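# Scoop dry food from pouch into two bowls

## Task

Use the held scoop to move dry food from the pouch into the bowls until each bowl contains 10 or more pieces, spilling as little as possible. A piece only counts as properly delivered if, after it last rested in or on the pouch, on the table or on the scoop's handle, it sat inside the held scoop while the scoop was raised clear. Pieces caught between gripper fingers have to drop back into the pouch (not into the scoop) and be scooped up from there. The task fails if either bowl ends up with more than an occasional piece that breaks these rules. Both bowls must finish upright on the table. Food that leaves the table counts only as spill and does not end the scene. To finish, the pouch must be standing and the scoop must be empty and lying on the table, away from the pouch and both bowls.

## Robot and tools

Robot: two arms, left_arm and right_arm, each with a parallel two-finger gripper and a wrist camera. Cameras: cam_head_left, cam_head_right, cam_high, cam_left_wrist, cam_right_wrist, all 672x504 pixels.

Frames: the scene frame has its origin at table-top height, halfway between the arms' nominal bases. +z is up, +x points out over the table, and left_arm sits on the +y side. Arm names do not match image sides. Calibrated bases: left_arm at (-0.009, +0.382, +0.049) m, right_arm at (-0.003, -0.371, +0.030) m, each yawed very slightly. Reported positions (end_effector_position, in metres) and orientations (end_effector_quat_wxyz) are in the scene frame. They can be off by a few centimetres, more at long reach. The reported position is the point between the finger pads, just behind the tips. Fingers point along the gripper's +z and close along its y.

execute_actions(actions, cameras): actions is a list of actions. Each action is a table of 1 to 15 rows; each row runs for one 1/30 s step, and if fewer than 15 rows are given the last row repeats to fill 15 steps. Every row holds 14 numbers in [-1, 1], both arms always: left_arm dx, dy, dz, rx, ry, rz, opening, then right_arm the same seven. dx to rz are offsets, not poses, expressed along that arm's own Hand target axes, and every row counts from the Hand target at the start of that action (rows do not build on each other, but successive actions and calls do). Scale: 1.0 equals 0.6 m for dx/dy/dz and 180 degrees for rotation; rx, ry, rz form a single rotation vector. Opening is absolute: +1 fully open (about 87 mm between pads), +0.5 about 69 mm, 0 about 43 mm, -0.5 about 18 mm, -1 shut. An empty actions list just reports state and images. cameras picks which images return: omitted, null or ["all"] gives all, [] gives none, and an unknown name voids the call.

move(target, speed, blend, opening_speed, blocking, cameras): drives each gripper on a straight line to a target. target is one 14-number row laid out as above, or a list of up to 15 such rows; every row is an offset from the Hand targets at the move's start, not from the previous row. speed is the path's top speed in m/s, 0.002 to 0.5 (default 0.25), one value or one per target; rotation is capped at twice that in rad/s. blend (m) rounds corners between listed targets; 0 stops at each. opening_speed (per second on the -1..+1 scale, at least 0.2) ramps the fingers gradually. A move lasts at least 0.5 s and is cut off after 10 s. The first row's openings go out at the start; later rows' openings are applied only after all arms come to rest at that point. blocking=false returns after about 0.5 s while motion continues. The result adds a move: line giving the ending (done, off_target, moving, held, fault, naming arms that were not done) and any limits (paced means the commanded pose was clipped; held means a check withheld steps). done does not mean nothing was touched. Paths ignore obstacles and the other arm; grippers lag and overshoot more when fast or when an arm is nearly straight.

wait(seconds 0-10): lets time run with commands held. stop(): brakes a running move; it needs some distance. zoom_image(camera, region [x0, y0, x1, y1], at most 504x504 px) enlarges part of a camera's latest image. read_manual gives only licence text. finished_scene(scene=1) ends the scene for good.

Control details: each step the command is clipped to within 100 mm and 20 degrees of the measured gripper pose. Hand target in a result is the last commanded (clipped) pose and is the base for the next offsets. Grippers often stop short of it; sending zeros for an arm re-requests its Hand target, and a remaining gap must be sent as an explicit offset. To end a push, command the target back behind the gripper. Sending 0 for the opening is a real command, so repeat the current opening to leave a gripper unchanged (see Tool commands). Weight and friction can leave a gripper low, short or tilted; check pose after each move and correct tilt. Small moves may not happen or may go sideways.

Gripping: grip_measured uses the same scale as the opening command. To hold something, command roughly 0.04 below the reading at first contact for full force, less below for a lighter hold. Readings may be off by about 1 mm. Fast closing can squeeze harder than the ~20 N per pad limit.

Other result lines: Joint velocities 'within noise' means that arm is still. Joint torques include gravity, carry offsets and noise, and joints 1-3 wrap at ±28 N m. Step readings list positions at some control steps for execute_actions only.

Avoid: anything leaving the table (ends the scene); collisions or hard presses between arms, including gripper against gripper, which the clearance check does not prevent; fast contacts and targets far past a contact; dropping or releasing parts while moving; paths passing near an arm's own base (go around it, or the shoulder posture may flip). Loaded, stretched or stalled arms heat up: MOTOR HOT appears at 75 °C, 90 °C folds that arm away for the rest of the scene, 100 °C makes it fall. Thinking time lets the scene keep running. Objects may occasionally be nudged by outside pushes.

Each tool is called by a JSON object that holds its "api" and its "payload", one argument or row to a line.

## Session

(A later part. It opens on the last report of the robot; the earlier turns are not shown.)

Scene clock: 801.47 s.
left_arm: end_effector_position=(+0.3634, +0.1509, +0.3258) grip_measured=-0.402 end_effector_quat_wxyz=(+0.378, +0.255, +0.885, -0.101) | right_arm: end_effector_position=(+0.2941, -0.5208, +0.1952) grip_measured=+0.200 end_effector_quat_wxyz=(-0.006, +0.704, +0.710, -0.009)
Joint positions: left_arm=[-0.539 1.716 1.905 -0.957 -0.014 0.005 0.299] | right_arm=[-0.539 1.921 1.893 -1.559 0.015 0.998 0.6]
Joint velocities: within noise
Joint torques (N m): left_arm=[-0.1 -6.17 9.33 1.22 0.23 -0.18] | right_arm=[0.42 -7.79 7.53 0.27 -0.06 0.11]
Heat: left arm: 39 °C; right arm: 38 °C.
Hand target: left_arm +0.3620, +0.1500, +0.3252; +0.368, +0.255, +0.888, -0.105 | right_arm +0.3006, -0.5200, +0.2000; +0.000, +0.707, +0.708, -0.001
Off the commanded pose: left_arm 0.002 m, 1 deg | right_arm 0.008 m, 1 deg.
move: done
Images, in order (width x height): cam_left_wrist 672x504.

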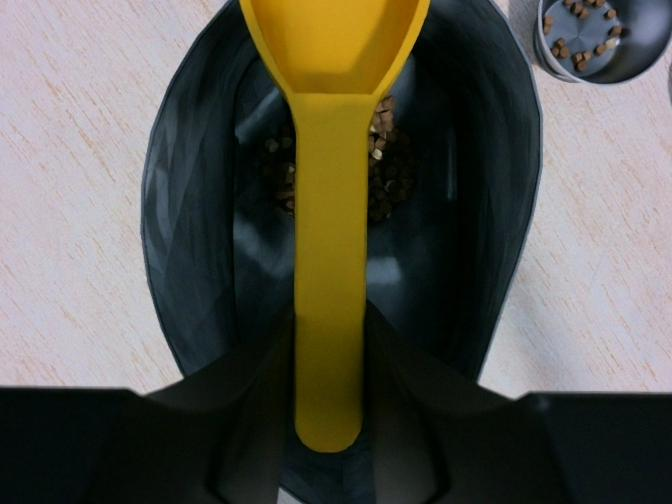

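{"api": "move", "payload": {
  "target": [-0.118,0,-0.118,0,0,0,-1,0,0,0,0,0,0,0.2],
  "speed": 0.15
}}

Scene clock: 827.63 s.
left_arm: end_effector_position=(+0.3618, +0.1519, +0.4218) grip_measured=-0.402 end_effector_quat_wxyz=(+0.410, +0.250, +0.870, -0.110) | right_arm: end_effector_position=(+0.2941, -0.5208, +0.1952) grip_measured=+0.200 end_effector_quat_wxyz=(-0.006, +0.704, +0.710, -0.009)
Joint positions: left_arm=[-0.539 2.051 2.844 -1.487 -0.014 0.005 0.299] | right_arm=[-0.539 1.921 1.893 -1.559 0.015 0.998 0.6]
Joint velocities: within noise
Joint torques (N m): left_arm=[-0.14 -7.38 6.76 1.55 0.22 -0.17] | right_arm=[0.42 -7.73 7.45 0.25 -0.06 0.1]
Heat: left arm: 38 °C; right arm: 38 °C.
Hand target: left_arm +0.3621, +0.1499, +0.4252; +0.367, +0.255, +0.888, -0.105 | right_arm +0.3006, -0.5201, +0.2000; +0.000, +0.707, +0.708, -0.001
Off the commanded pose: left_arm 0.004 m, 5 deg | right_arm 0.008 m, 1 deg.
elbow stopped short (left arm): the move would have taken joint 3 (elbow) straighter than the controller allows.
move: off_target (left_arm)

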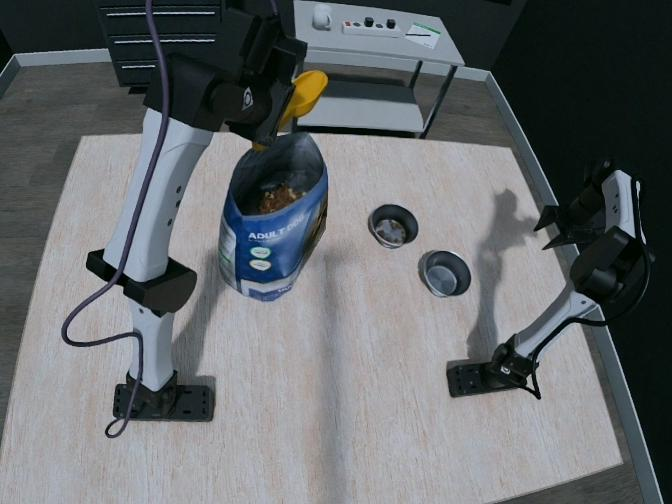

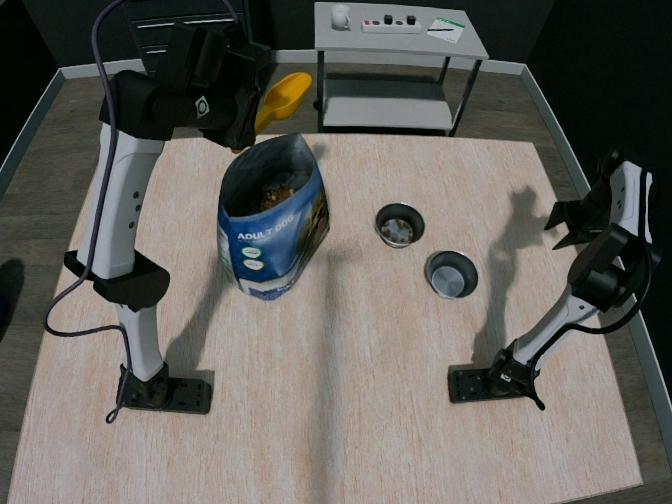

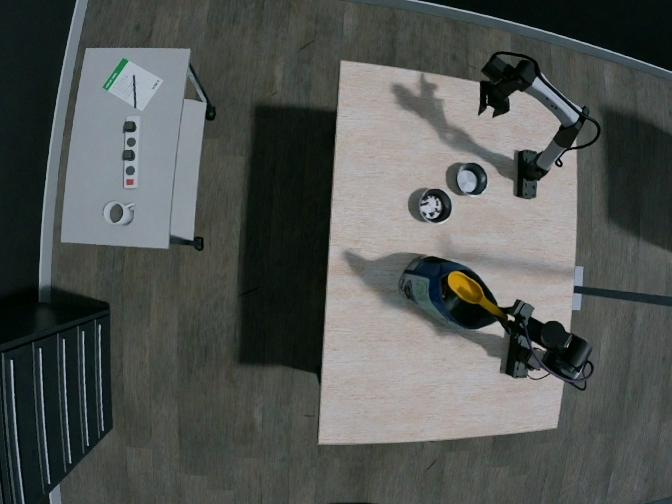

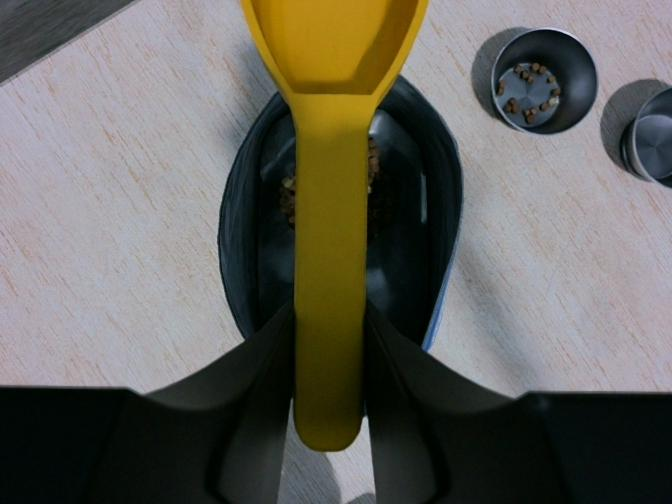

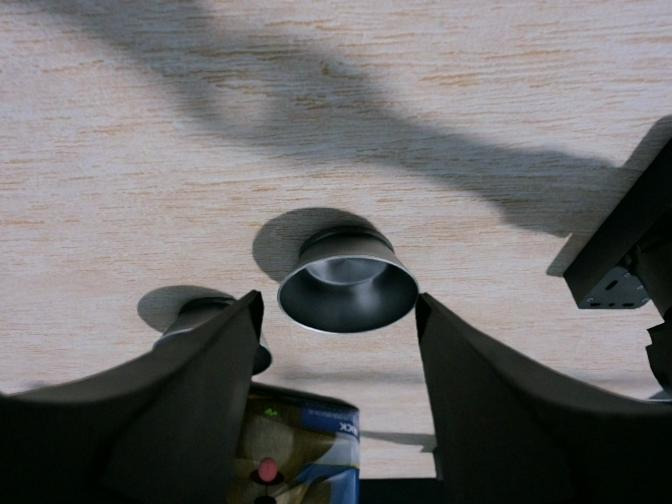

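{"api": "move", "payload": {
  "target": [
    [0.0768,-0.2773,-0.0175,0.1001,0.0544,0.1193,-1,0,0,0,0,0,0,0.2],
    [0.408,-0.3374,0.3113,0.1001,0.0544,0.1193,-1,0,0,0,0,0,0,0.2]
  ],
  "speed": [0.2,0.2],
  "blend": [0.04,0]
}}

Scene clock: 851.43 s.
left_arm: end_effector_position=(+0.2191, +0.0017, +0.1252) grip_measured=-0.402 end_effector_quat_wxyz=(+0.256, +0.479, +0.825, -0.155) | right_arm: end_effector_position=(+0.2941, -0.5208, +0.1952) grip_measured=+0.200 end_effector_quat_wxyz=(-0.006, +0.704, +0.710, -0.009)
Joint positions: left_arm=[-0.999 1.842 1.348 -0.469 0.027 0.022 0.299] | right_arm=[-0.539 1.921 1.893 -1.559 0.015 0.998 0.6]
Joint velocities: within noise
Joint torques (N m): left_arm=[-0.77 -7.92 6.3 1.49 -0.1 -0.19] | right_arm=[0.49 -7.77 7.47 0.25 -0.06 0.09]
Heat: left arm: 37 °C; right arm: 38 °C.
Hand target: left_arm +0.2198, +0.0001, +0.1202; +0.260, +0.477, +0.826, -0.150 | right_arm +0.3006, -0.5201, +0.2000; +0.000, +0.707, +0.708, -0.001
Off the commanded pose: left_arm 0.005 m, 1 deg | right_arm 0.008 m, 1 deg.
elbow stopped short (left arm): the move would have taken joint 3 (elbow) straighter than the controller allows.
move: done

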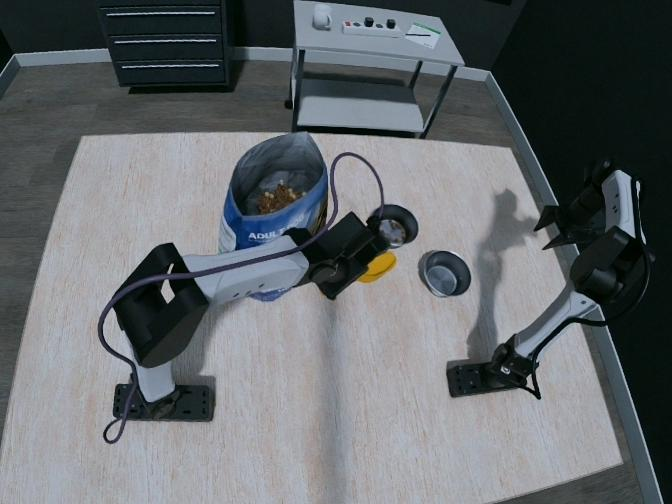

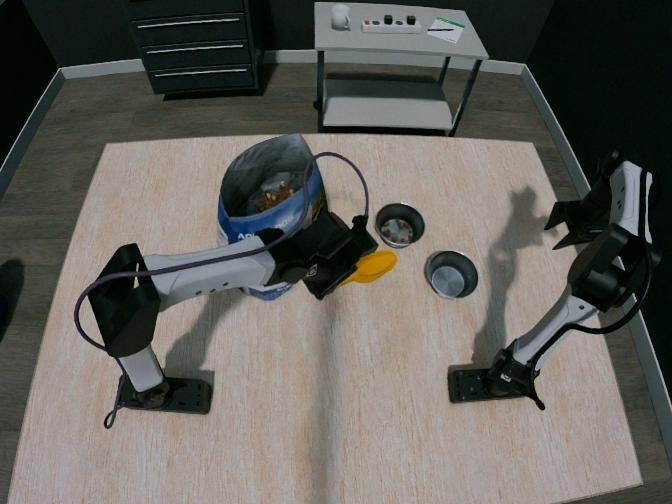

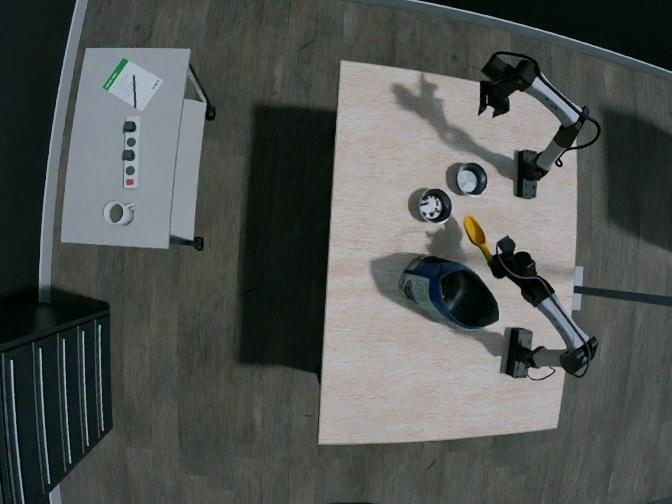

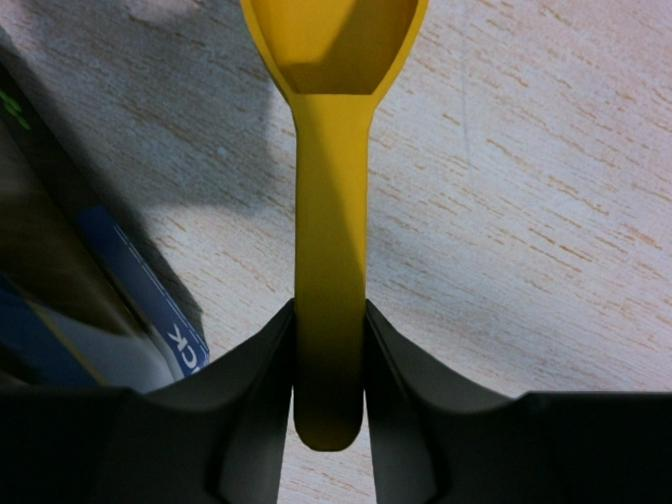

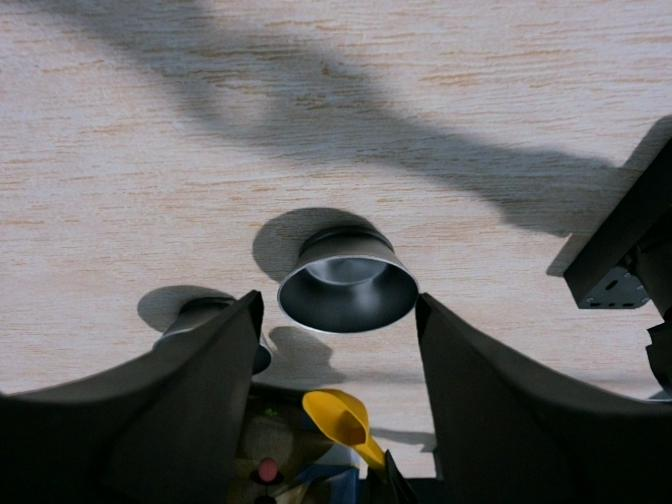

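{"api": "move", "payload": {
  "target": [0.0526,0,0.0751,0,0,0,-1,0,0,0,0,0,0,0.2],
  "speed": 0.1,
  "cameras": ["cam_left_wrist","cam_right_wrist"]
}}

{"api": "execute_actions", "payload": {
  "actions": [
    [[0,0,0,0,0,0,-0.42,0,0,0,0,0,0,0.2]]
  ],
  "cameras": ["cam_left_wrist","cam_right_wrist"]
}}

Scene clock: 859.33 s.
left_arm: end_effector_position=(+0.2192, +0.0017, +0.0686) grip_measured=-0.402 end_effector_quat_wxyz=(+0.255, +0.479, +0.826, -0.154) | right_arm: end_effector_position=(+0.2941, -0.5208, +0.1952) grip_measured=+0.200 end_effector_quat_wxyz=(-0.006, +0.704, +0.710, -0.009)
Joint positions: left_arm=[-0.999 1.921 1.215 -0.261 0.027 0.022 0.299] | right_arm=[-0.539 1.921 1.893 -1.559 0.015 0.998 0.6]
Joint velocities: within noise
Joint torques (N m): left_arm=[-0.79 -8.34 6.09 1.49 -0.09 -0.19] | right_arm=[0.38 -7.73 7.51 0.25 -0.05 0.11]
Heat: left arm: 37 °C; right arm: 38 °C.
Hand target: left_arm +0.2198, +0.0002, +0.0652; +0.260, +0.477, +0.826, -0.150 | right_arm +0.3006, -0.5201, +0.2000; +0.000, +0.707, +0.708, -0.001
Off the commanded pose: left_arm 0.004 m, 1 deg | right_arm 0.008 m, 1 deg.
move: done
Images, in order (width x height): cam_left_wrist 672x504, cam_right_wrist 672x504.

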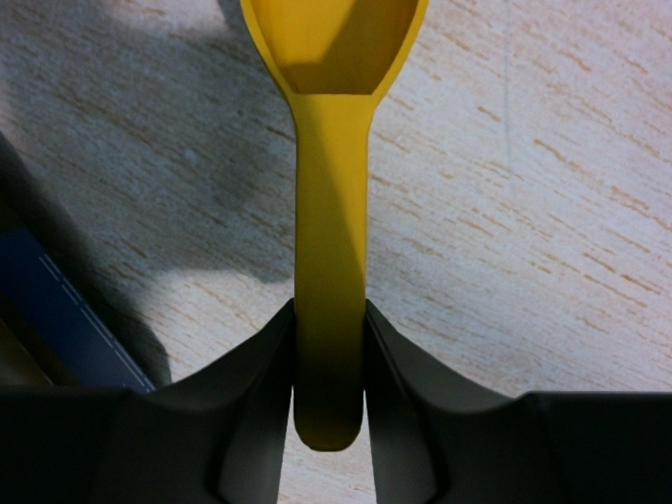

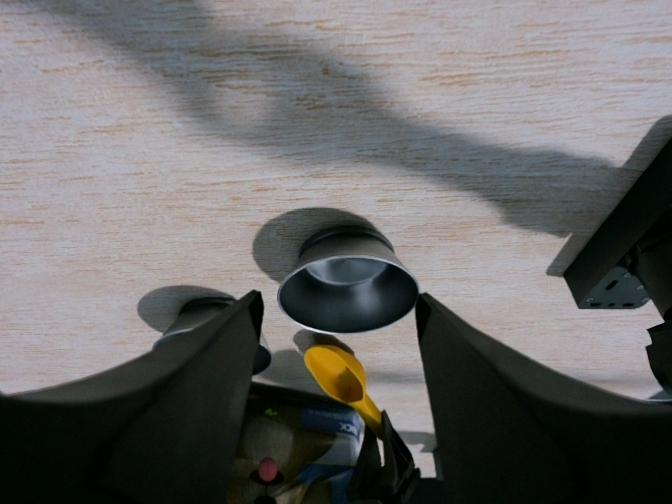

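Scene clock: 860.03 s.
left_arm: end_effector_position=(+0.2192, +0.0017, +0.0686) grip_measured=-0.402 end_effector_quat_wxyz=(+0.255, +0.479, +0.826, -0.154) | right_arm: end_effector_position=(+0.2941, -0.5208, +0.1952) grip_measured=+0.200 end_effector_quat_wxyz=(-0.006, +0.704, +0.710, -0.009)
Joint positions: left_arm=[-0.999 1.921 1.215 -0.261 0.027 0.022 0.299] | right_arm=[-0.539 1.921 1.893 -1.559 0.015 0.998 0.6]
Joint velocities: within noise
Joint torques (N m): left_arm=[-0.79 -8.32 6.09 1.49 -0.09 -0.19] | right_arm=[0.49 -7.73 7.54 0.24 -0.07 0.11]
Heat: left arm: 37 °C; right arm: 38 °C.
Hand target: left_arm +0.2198, +0.0003, +0.0651; +0.260, +0.477, +0.826, -0.150 | right_arm +0.3006, -0.5201, +0.2000; +0.000, +0.707, +0.708, -0.001
Off the commanded pose: left_arm 0.004 m, 1 deg | right_arm 0.008 m, 1 deg.
Step readings (end_effector_position of left_arm | right_arm):
0: (+0.2192, +0.0017, +0.0686) | (+0.2941, -0.5208, +0.1952)
1: (+0.2192, +0.0017, +0.0686) | (+0.2941, -0.5208, +0.1952)
2: (+0.2192, +0.0017, +0.0686) | (+0.2941, -0.5208, +0.1952)
4: (+0.2192, +0.0017, +0.0686) | (+0.2941, -0.5208, +0.1952)
8: (+0.2192, +0.0017, +0.0686) | (+0.2941, -0.5208, +0.1952)
15: (+0.2192, +0.0017, +0.0686) | (+0.2941, -0.5208, +0.1952)
Images, in order (width x height): cam_left_wrist 672x504, cam_right_wrist 672x504.

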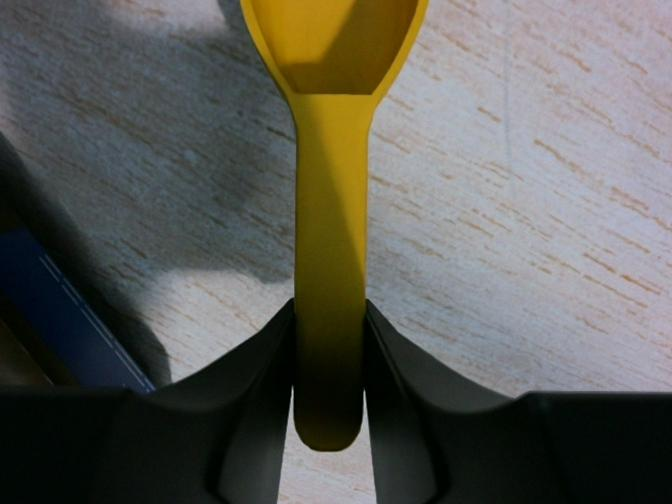

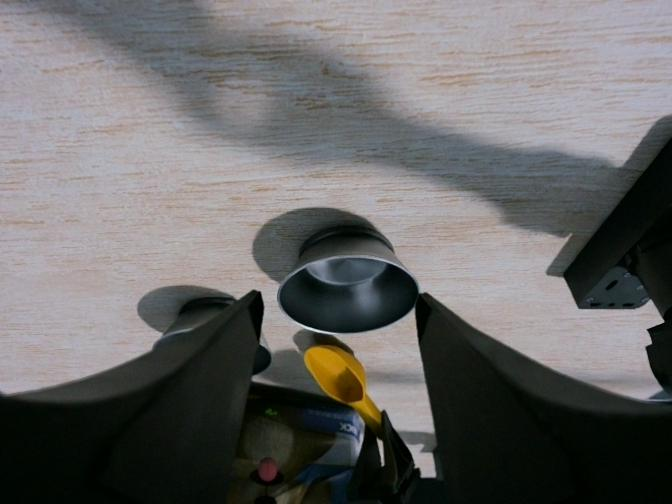

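Step openings gradually.

{"api": "execute_actions", "payload": {
  "actions": [
    [[0,0,0,0,0,0,-0.40,0,0,0,0,0,0,0.2]]
  ],
  "cameras": ["cam_right_wrist"]
}}

{"api": "execute_actions", "payload": {
  "actions": [
    [[0,0,0,0,0,0,-0.385,0,0,0,0,0,0,0.2]]
  ],
  "cameras": ["cam_right_wrist","cam_left_wrist"]
}}

Scene clock: 865.97 s.
left_arm: end_effector_position=(+0.2193, +0.0016, +0.0687) grip_measured=-0.398 end_effector_quat_wxyz=(+0.255, +0.479, +0.826, -0.154) | right_arm: end_effector_position=(+0.2941, -0.5208, +0.1952) grip_measured=+0.200 end_effector_quat_wxyz=(-0.006, +0.704, +0.710, -0.009)
Joint positions: left_arm=[-0.999 1.921 1.215 -0.26 0.027 0.022 0.301] | right_arm=[-0.539 1.921 1.893 -1.559 0.015 0.998 0.6]
Joint velocities: within noise
Joint torques (N m): left_arm=[-0.79 -8.32 6.12 1.49 -0.09 -0.19] | right_arm=[0.5 -7.68 7.47 0.25 -0.05 0.11]
Heat: left arm: 36 °C; right arm: 38 °C.
Hand target: left_arm +0.2198, +0.0002, +0.0652; +0.260, +0.477, +0.826, -0.150 | right_arm +0.3006, -0.5200, +0.2000; +0.000, +0.707, +0.708, +0.000
Off the commanded pose: left_arm 0.004 m, 1 deg | right_arm 0.008 m, 1 deg.
Step readings (end_effector_position of left_arm | right_arm):
0: (+0.2193, +0.0016, +0.0687) | (+0.2941, -0.5208, +0.1952)
1: (+0.2193, +0.0016, +0.0687) | (+0.2941, -0.5208, +0.1952)
2: (+0.2193, +0.0016, +0.0687) | (+0.2941, -0.5208, +0.1952)
4: (+0.2193, +0.0016, +0.0687) | (+0.2941, -0.5208, +0.1952)
8: (+0.2193, +0.0016, +0.0687) | (+0.2941, -0.5208, +0.1952)
15: (+0.2193, +0.0016, +0.0687) | (+0.2941, -0.5208, +0.1952)
Images, in order (width x height): cam_right_wrist 672x504.

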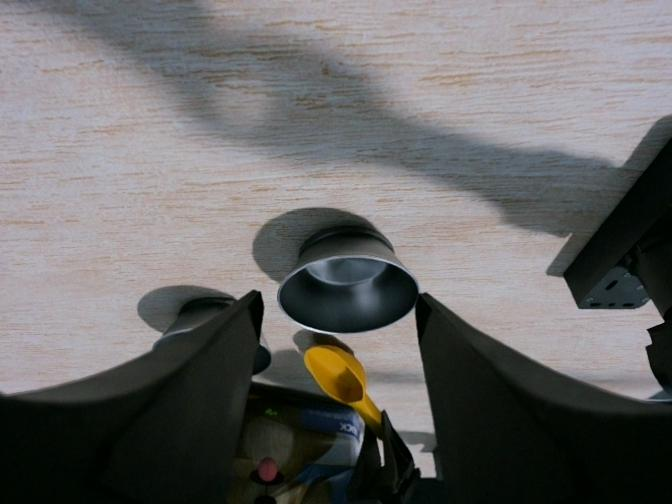

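Scene clock: 866.67 s.
left_arm: end_effector_position=(+0.2201, +0.0002, +0.0695) grip_measured=-0.385 end_effector_quat_wxyz=(+0.258, +0.479, +0.825, -0.156) | right_arm: end_effector_position=(+0.2941, -0.5208, +0.1952) grip_measured=+0.200 end_effector_quat_wxyz=(-0.006, +0.704, +0.710, -0.009)
Joint positions: left_arm=[-0.999 1.921 1.215 -0.253 0.027 0.022 0.307] | right_arm=[-0.539 1.921 1.893 -1.559 0.015 0.998 0.6]
Joint velocities: within noise
Joint torques (N m): left_arm=[-0.8 -8.35 6.09 1.43 -0.1 -0.18] | right_arm=[0.44 -7.75 7.45 0.24 -0.06 0.09]
Heat: left arm: 36 °C; right arm: 38 °C.
Hand target: left_arm +0.2197, +0.0002, +0.0652; +0.260, +0.477, +0.826, -0.150 | right_arm +0.3006, -0.5200, +0.2000; +0.000, +0.707, +0.708, +0.000
Off the commanded pose: left_arm 0.004 m, 1 deg | right_arm 0.008 m, 1 deg.
Step readings (end_effector_position of left_arm | right_arm):
0: (+0.2193, +0.0016, +0.0687) | (+0.2941, -0.5208, +0.1952)
1: (+0.2193, +0.0015, +0.0687) | (+0.2941, -0.5208, +0.1952)
2: (+0.2194, +0.0014, +0.0688) | (+0.2941, -0.5208, +0.1952)
4: (+0.2197, +0.0008, +0.0691) | (+0.2941, -0.5208, +0.1952)
8: (+0.2199, +0.0005, +0.0693) | (+0.2941, -0.5208, +0.1952)
15: (+0.2201, +0.0002, +0.0694) | (+0.2941, -0.5208, +0.1952)
Images, in order (width x height): cam_left_wrist 672x504, cam_right_wrist 672x504.

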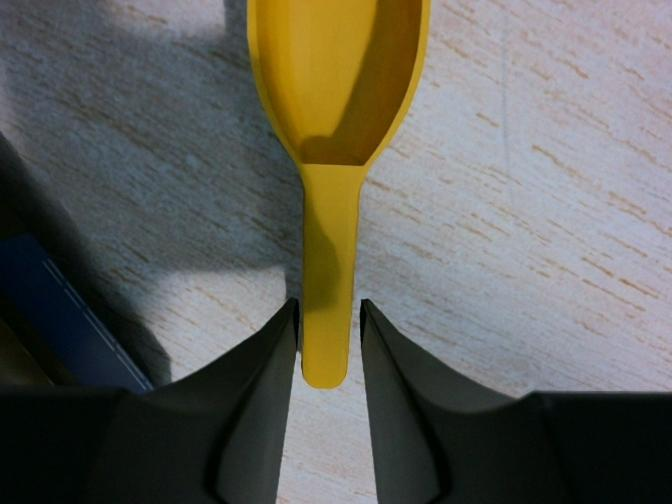

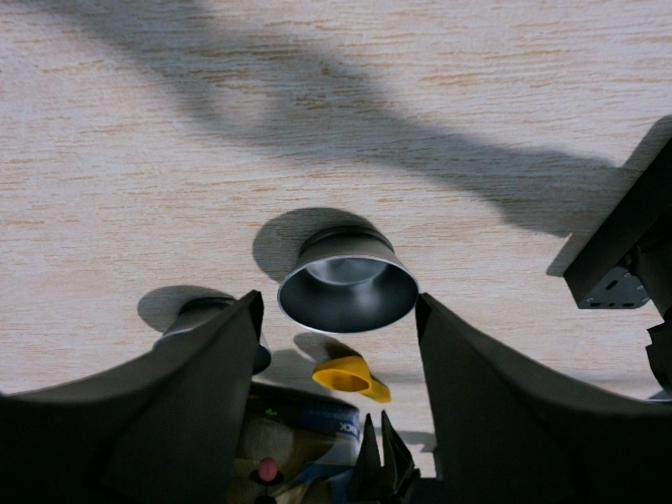

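{"api": "move", "payload": {
  "target": [
    [0,0,0,0,0,0,0.2,0,0,0,0,0,0,0.2],
    [0,0,-0.167,0,0,0,0.2,0,0,0,0,0,0,0.2],
    [-0.2687,0.0105,-0.4733,0,-0.4056,0,0.2,0.283,0.05,-0.083,0,0,-0.5,0.2]
  ],
  "speed": [0.1,0.15,0.4],
  "blend": [0,0.02,0]
}}

Scene clock: 898.60 s.
left_arm: end_effector_position=(+0.2093, +0.0311, +0.3982) grip_measured=+0.200 end_effector_quat_wxyz=(+0.705, +0.290, +0.507, -0.402) | right_arm: end_effector_position=(+0.3299, -0.3515, +0.2299) grip_measured=+0.200 end_effector_quat_wxyz=(+0.065, +0.006, +0.998, +0.000)
Joint positions: left_arm=[-0.974 1.164 0.736 0.751 0.04 -0.012 0.6] | right_arm=[0.081 1.902 2.025 -1.563 0.008 0.068 0.6]
Joint velocities: within noise
Joint torques (N m): left_arm=[0.2 -2.48 6.16 1.79 0.25 -0.18] | right_arm=[0.12 -11.69 7.47 0.58 -0.07 -0.18]
Heat: left arm: 36 °C; right arm: 38 °C.
Hand target: left_arm +0.2099, +0.0299, +0.3903; +0.700, +0.294, +0.509, -0.405 | right_arm +0.3305, -0.3502, +0.2497; +0.000, +0.000, +1.000, +0.000
Off the commanded pose: left_arm 0.008 m, 1 deg | right_arm 0.020 m, 8 deg.
joint sent to its limit (right arm) — joint 4 (wrist pitch), lower limit. The joint targets are off in orientation, not in position.
move: off_target (right_arm)

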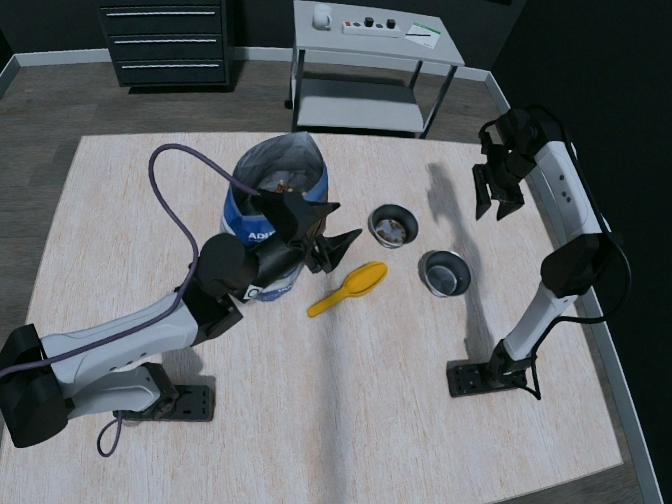

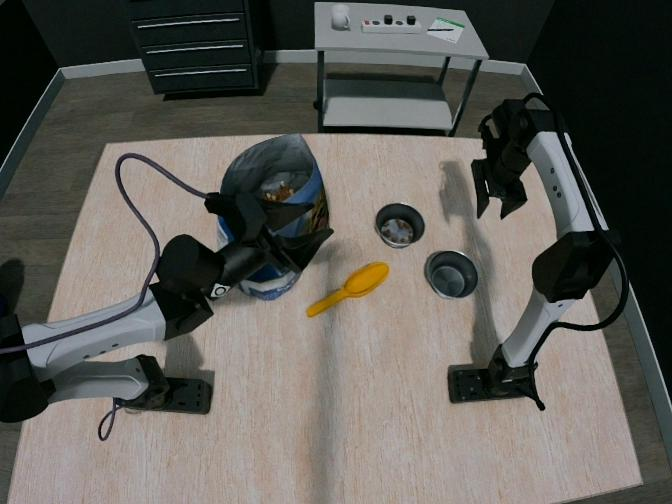

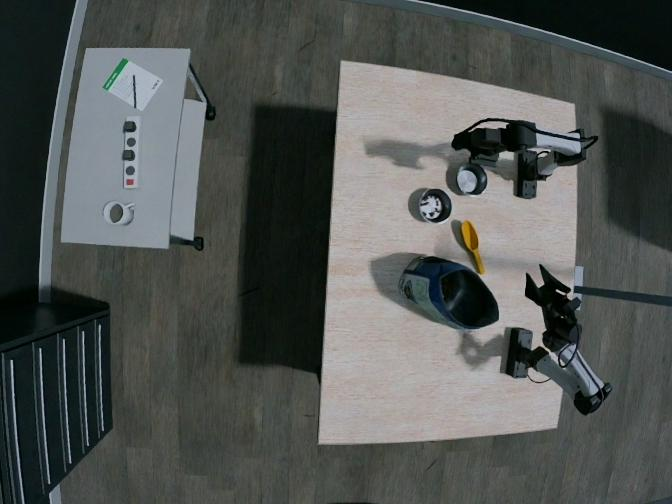

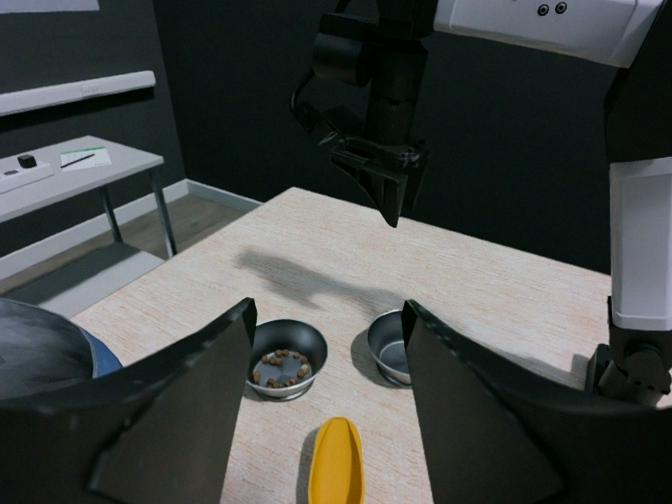

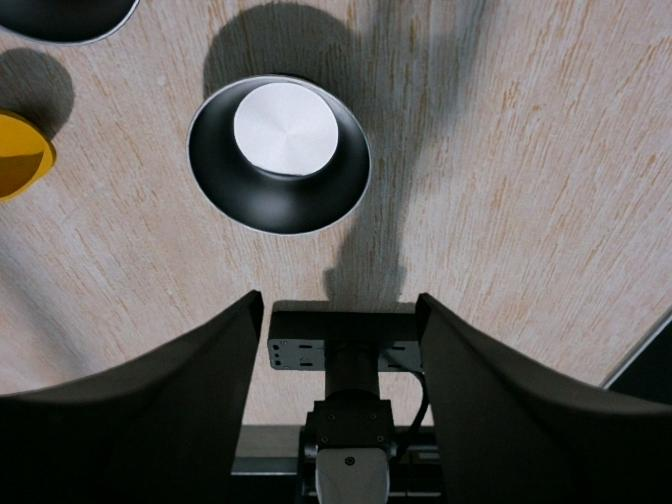

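{"api": "move", "payload": {
  "target": [0,0,0,0,0,0,0.2,0.1042,0.4537,0.2167,-0.2024,-0.1169,-0.6421,0.2],
  "speed": 0.3
}}

Scene clock: 910.83 s.
left_arm: end_effector_position=(+0.2093, +0.0312, +0.3985) grip_measured=+0.200 end_effector_quat_wxyz=(+0.705, +0.290, +0.506, -0.402) | right_arm: end_effector_position=(+0.2644, -0.0854, +0.1137) grip_measured=+0.200 end_effector_quat_wxyz=(-0.139, +0.824, -0.487, -0.255)
Joint positions: left_arm=[-0.974 1.164 0.736 0.753 0.04 -0.012 0.6] | right_arm=[0.684 1.974 1.616 -1.132 -0.584 -1.392 0.6]
Joint velocities: within noise
Joint torques (N m): left_arm=[0.21 -2.47 6.15 1.77 0.25 -0.18] | right_arm=[0.16 -8.18 7.91 0.4 -0.47 -0.19]
Heat: left arm: 36 °C; right arm: 39 °C.
Hand target: left_arm +0.2100, +0.0299, +0.3903; +0.700, +0.294, +0.509, -0.405 | right_arm +0.2676, -0.0782, +0.1195; -0.150, +0.826, -0.477, -0.260
Off the commanded pose: left_arm 0.008 m, 1 deg | right_arm 0.010 m, 2 deg.
move: done

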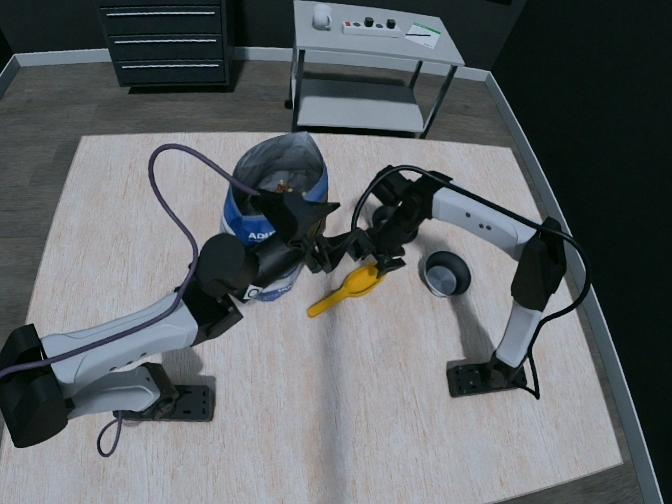

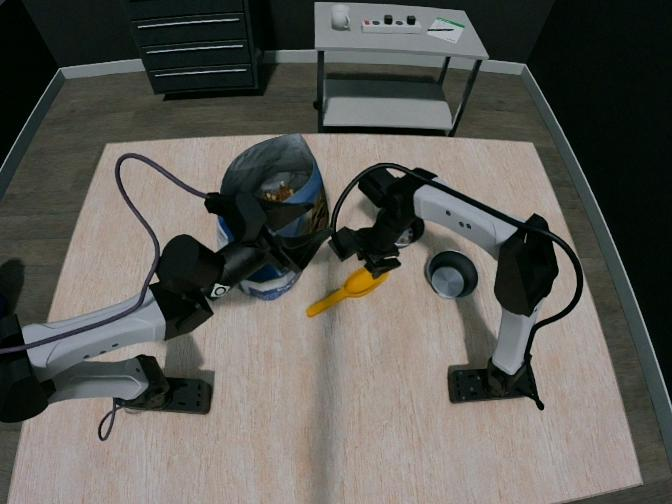

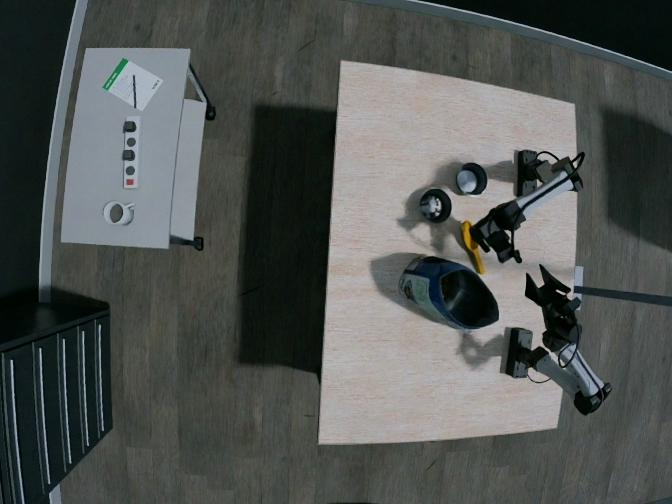

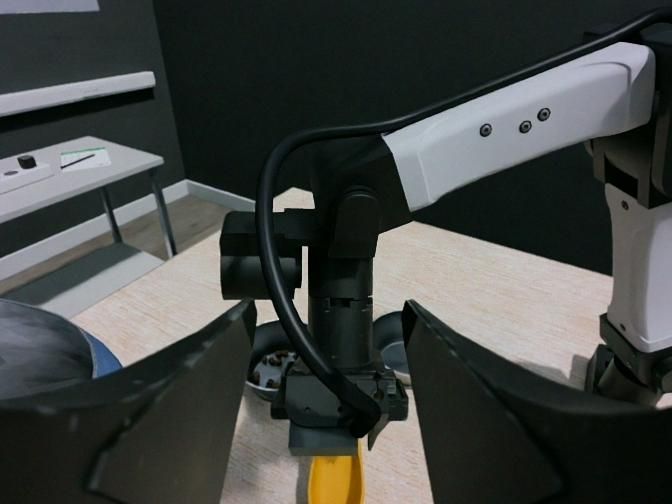

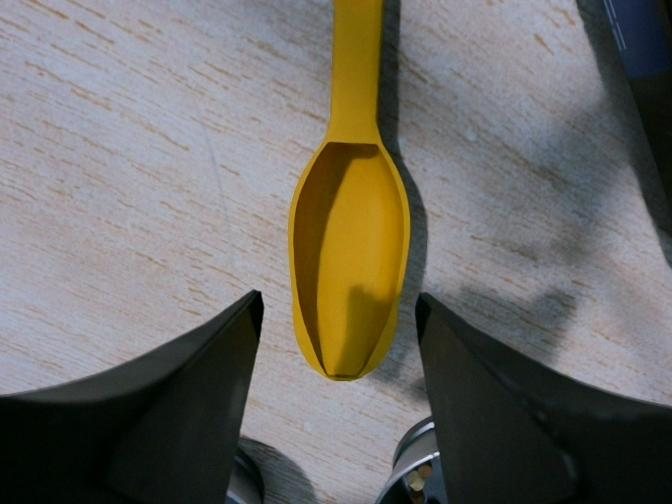

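{"api": "move", "payload": {
  "target": [
    [0,0,0,0,0,0,0.2,-0.0247,-0.0165,0.1811,0.0077,0,0.0109,0.2],
    [0,0,0,0,0,0,0.2,-0.0247,-0.0165,0.1811,0.0077,0,0.0109,-1]
  ],
  "speed": 0.1,
  "opening_speed": 1.5,
  "cameras": ["cam_right_wrist","cam_left_wrist"]
}}

Scene clock: 928.87 s.
left_arm: end_effector_position=(+0.2092, +0.0311, +0.3985) grip_measured=+0.200 end_effector_quat_wxyz=(+0.705, +0.290, +0.506, -0.402) | right_arm: end_effector_position=(+0.2374, -0.0087, +0.0430) grip_measured=-0.428 end_effector_quat_wxyz=(-0.156, +0.817, -0.489, -0.262)
Joint positions: left_arm=[-0.974 1.164 0.736 0.753 0.04 -0.012 0.6] | right_arm=[0.863 2.104 1.503 -0.734 -0.579 -1.154 0.286]
Joint velocities: within noise
Joint torques (N m): left_arm=[0.21 -2.45 6.16 1.77 0.25 -0.19] | right_arm=[0.2 -9.47 4.74 0.89 -0.15 0.1]
Heat: left arm: 36 °C; right arm: 37 °C.
Hand target: left_arm +0.2099, +0.0299, +0.3902; +0.700, +0.294, +0.509, -0.405 | right_arm +0.2389, -0.0088, +0.0389; -0.155, +0.816, -0.494, -0.257
Off the commanded pose: left_arm 0.008 m, 1 deg | right_arm 0.004 m, 1 deg.
move: done
Images, in order (width x height): cam_left_wrist 672x504, cam_right_wrist 672x504.

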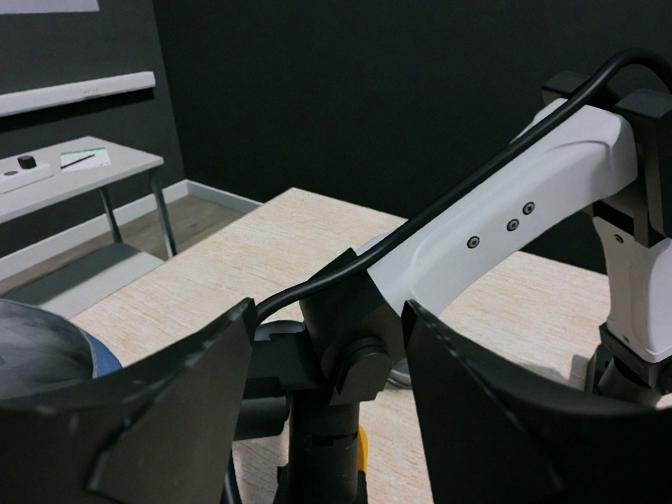

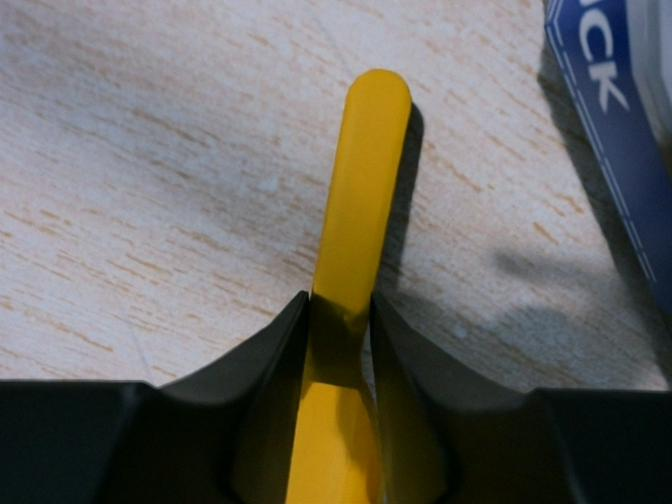

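{"api": "move", "payload": {
  "target": [
    [0,0,0,0,0,0,0.2,-0.0574,0,-0.0819,0,0,0,-1],
    [0,0,0,0,0,0,0.2,-0.0315,0.0035,-0.4582,0,-0.111,0,-1]
  ],
  "speed": 0.15,
  "blend": [0.02,0]
}}

Scene clock: 946.87 s.
left_arm: end_effector_position=(+0.2092, +0.0311, +0.3986) grip_measured=+0.200 end_effector_quat_wxyz=(+0.706, +0.290, +0.506, -0.402) | right_arm: end_effector_position=(+0.3062, -0.1381, +0.2560) grip_measured=-0.440 end_effector_quat_wxyz=(-0.285, +0.734, -0.508, -0.351)
Joint positions: left_arm=[-0.974 1.164 0.736 0.753 0.04 -0.012 0.6] | right_arm=[0.366 1.931 1.998 -1.56 -0.935 -1.549 0.28]
Joint velocities: within noise
Joint torques (N m): left_arm=[0.21 -2.47 6.17 1.77 0.25 -0.19] | right_arm=[0.14 -11.19 6.56 0.37 -0.61 -0.13]
Heat: left arm: 36 °C; right arm: 38 °C.
Hand target: left_arm +0.2099, +0.0299, +0.3903; +0.700, +0.294, +0.509, -0.405 | right_arm +0.3030, -0.1356, +0.2750; -0.239, +0.759, -0.460, -0.395
Off the commanded pose: left_arm 0.008 m, 1 deg | right_arm 0.019 m, 10 deg.
joint sent to its limit (right arm) — joint 4 (wrist pitch), lower limit. The joint targets are off in orientation, not in position.
move: off_target (right_arm)

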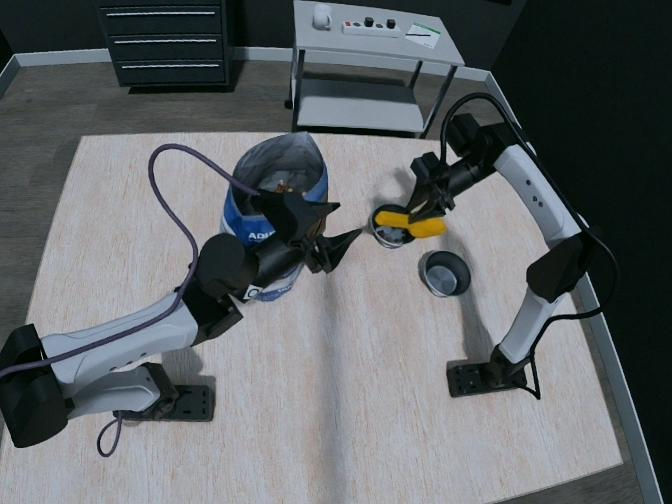

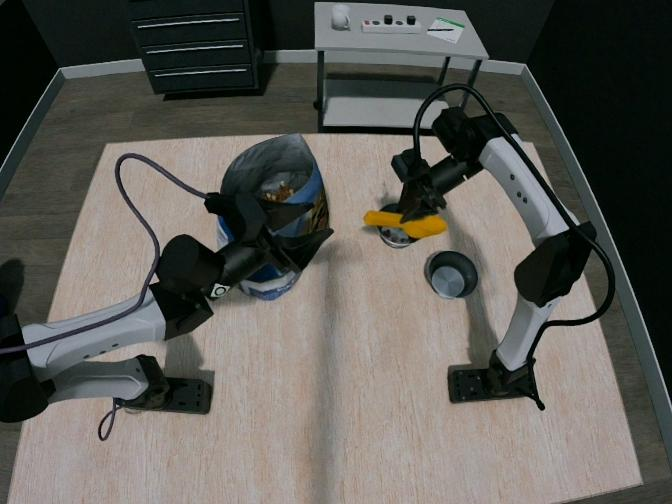

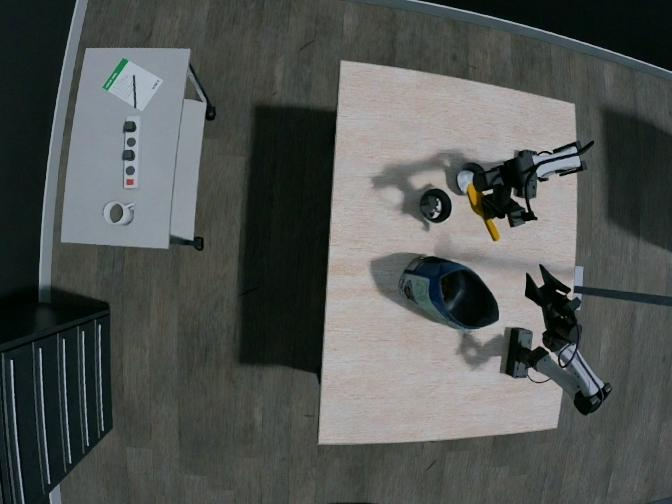

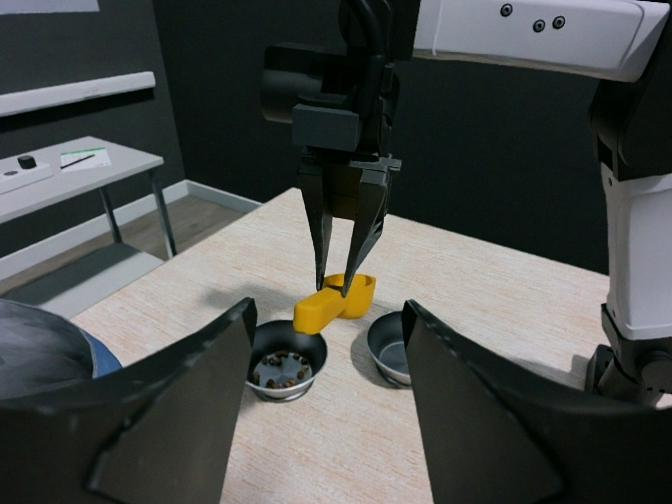

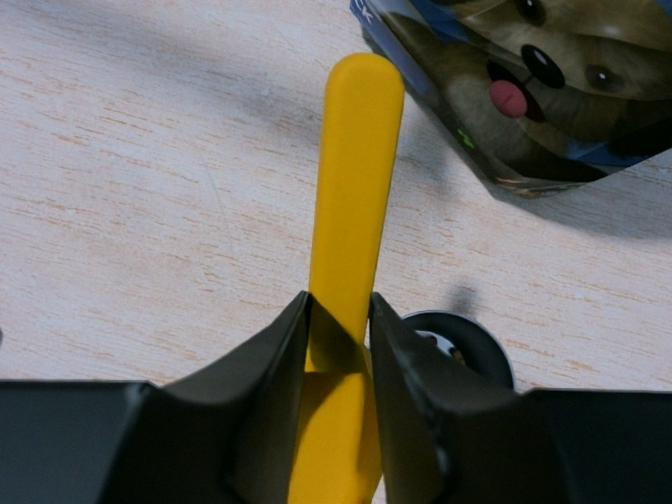

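{"api": "move", "payload": {
  "target": [0.2974,0.0621,0.0359,0.084,-0.0354,-0.0325,0.2,0,0,0,0,0,0,-1],
  "speed": 0.15
}}

Scene clock: 968.70 s.
left_arm: end_effector_position=(+0.2739, -0.0163, +0.2217) grip_measured=+0.200 end_effector_quat_wxyz=(+0.627, +0.364, +0.483, -0.491) | right_arm: end_effector_position=(+0.3060, -0.1380, +0.2561) grip_measured=-0.440 end_effector_quat_wxyz=(-0.284, +0.733, -0.508, -0.351)
Joint positions: left_arm=[-0.734 1.97 0.715 1.571 0.531 -0.182 0.6] | right_arm=[0.366 1.931 1.998 -1.561 -0.935 -1.549 0.28]
Joint velocities: within noise
Joint torques (N m): left_arm=[0.59 -6.58 7.21 1.71 0.11 -0.18] | right_arm=[0.18 -11.14 6.48 0.38 -0.63 -0.12]
Heat: left arm: 36 °C; right arm: 41 °C.
Hand target: left_arm +0.2799, -0.0170, +0.2272; +0.661, +0.334, +0.426, -0.519 | right_arm +0.3030, -0.1356, +0.2750; -0.239, +0.759, -0.460, -0.395
Off the commanded pose: left_arm 0.008 m, 9 deg | right_arm 0.019 m, 10 deg.
joint sent to its limit (left arm) — joint 4 (wrist pitch), upper limit. The joint targets are off in orientation, not in position.
joint sent to its limit (right arm) — joint 4 (wrist pitch), lower limit. The joint targets are off in orientation, not in position.
move: off_target (left_arm, right_arm)

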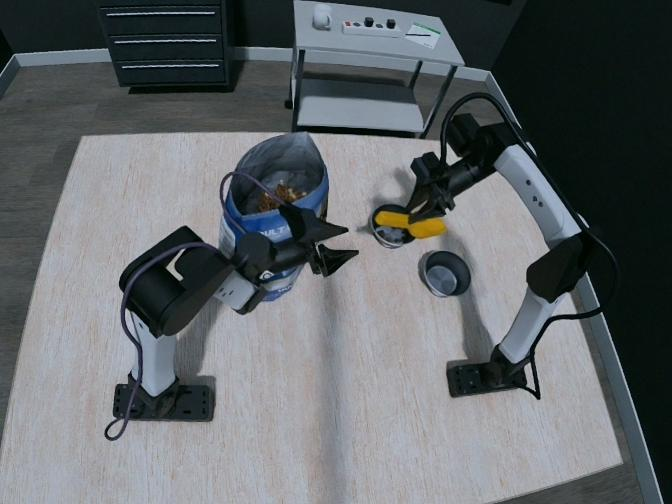

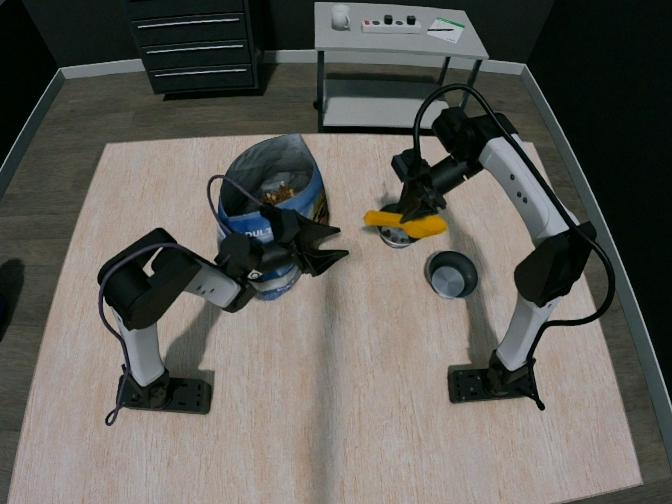

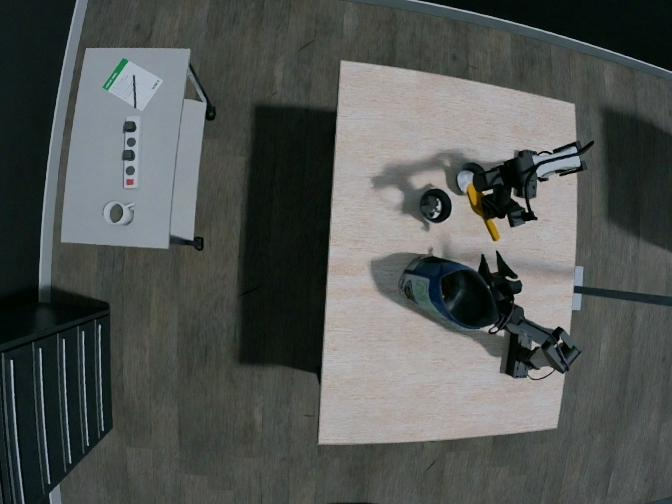

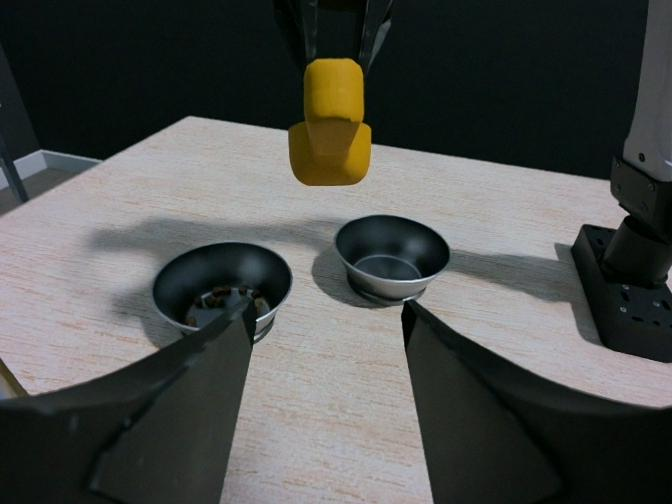

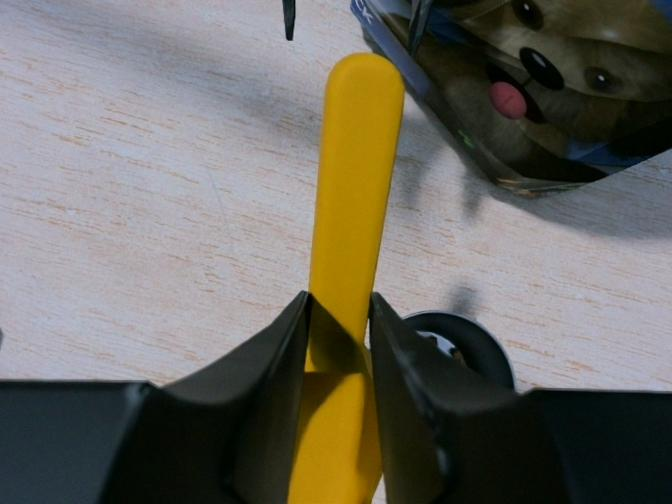

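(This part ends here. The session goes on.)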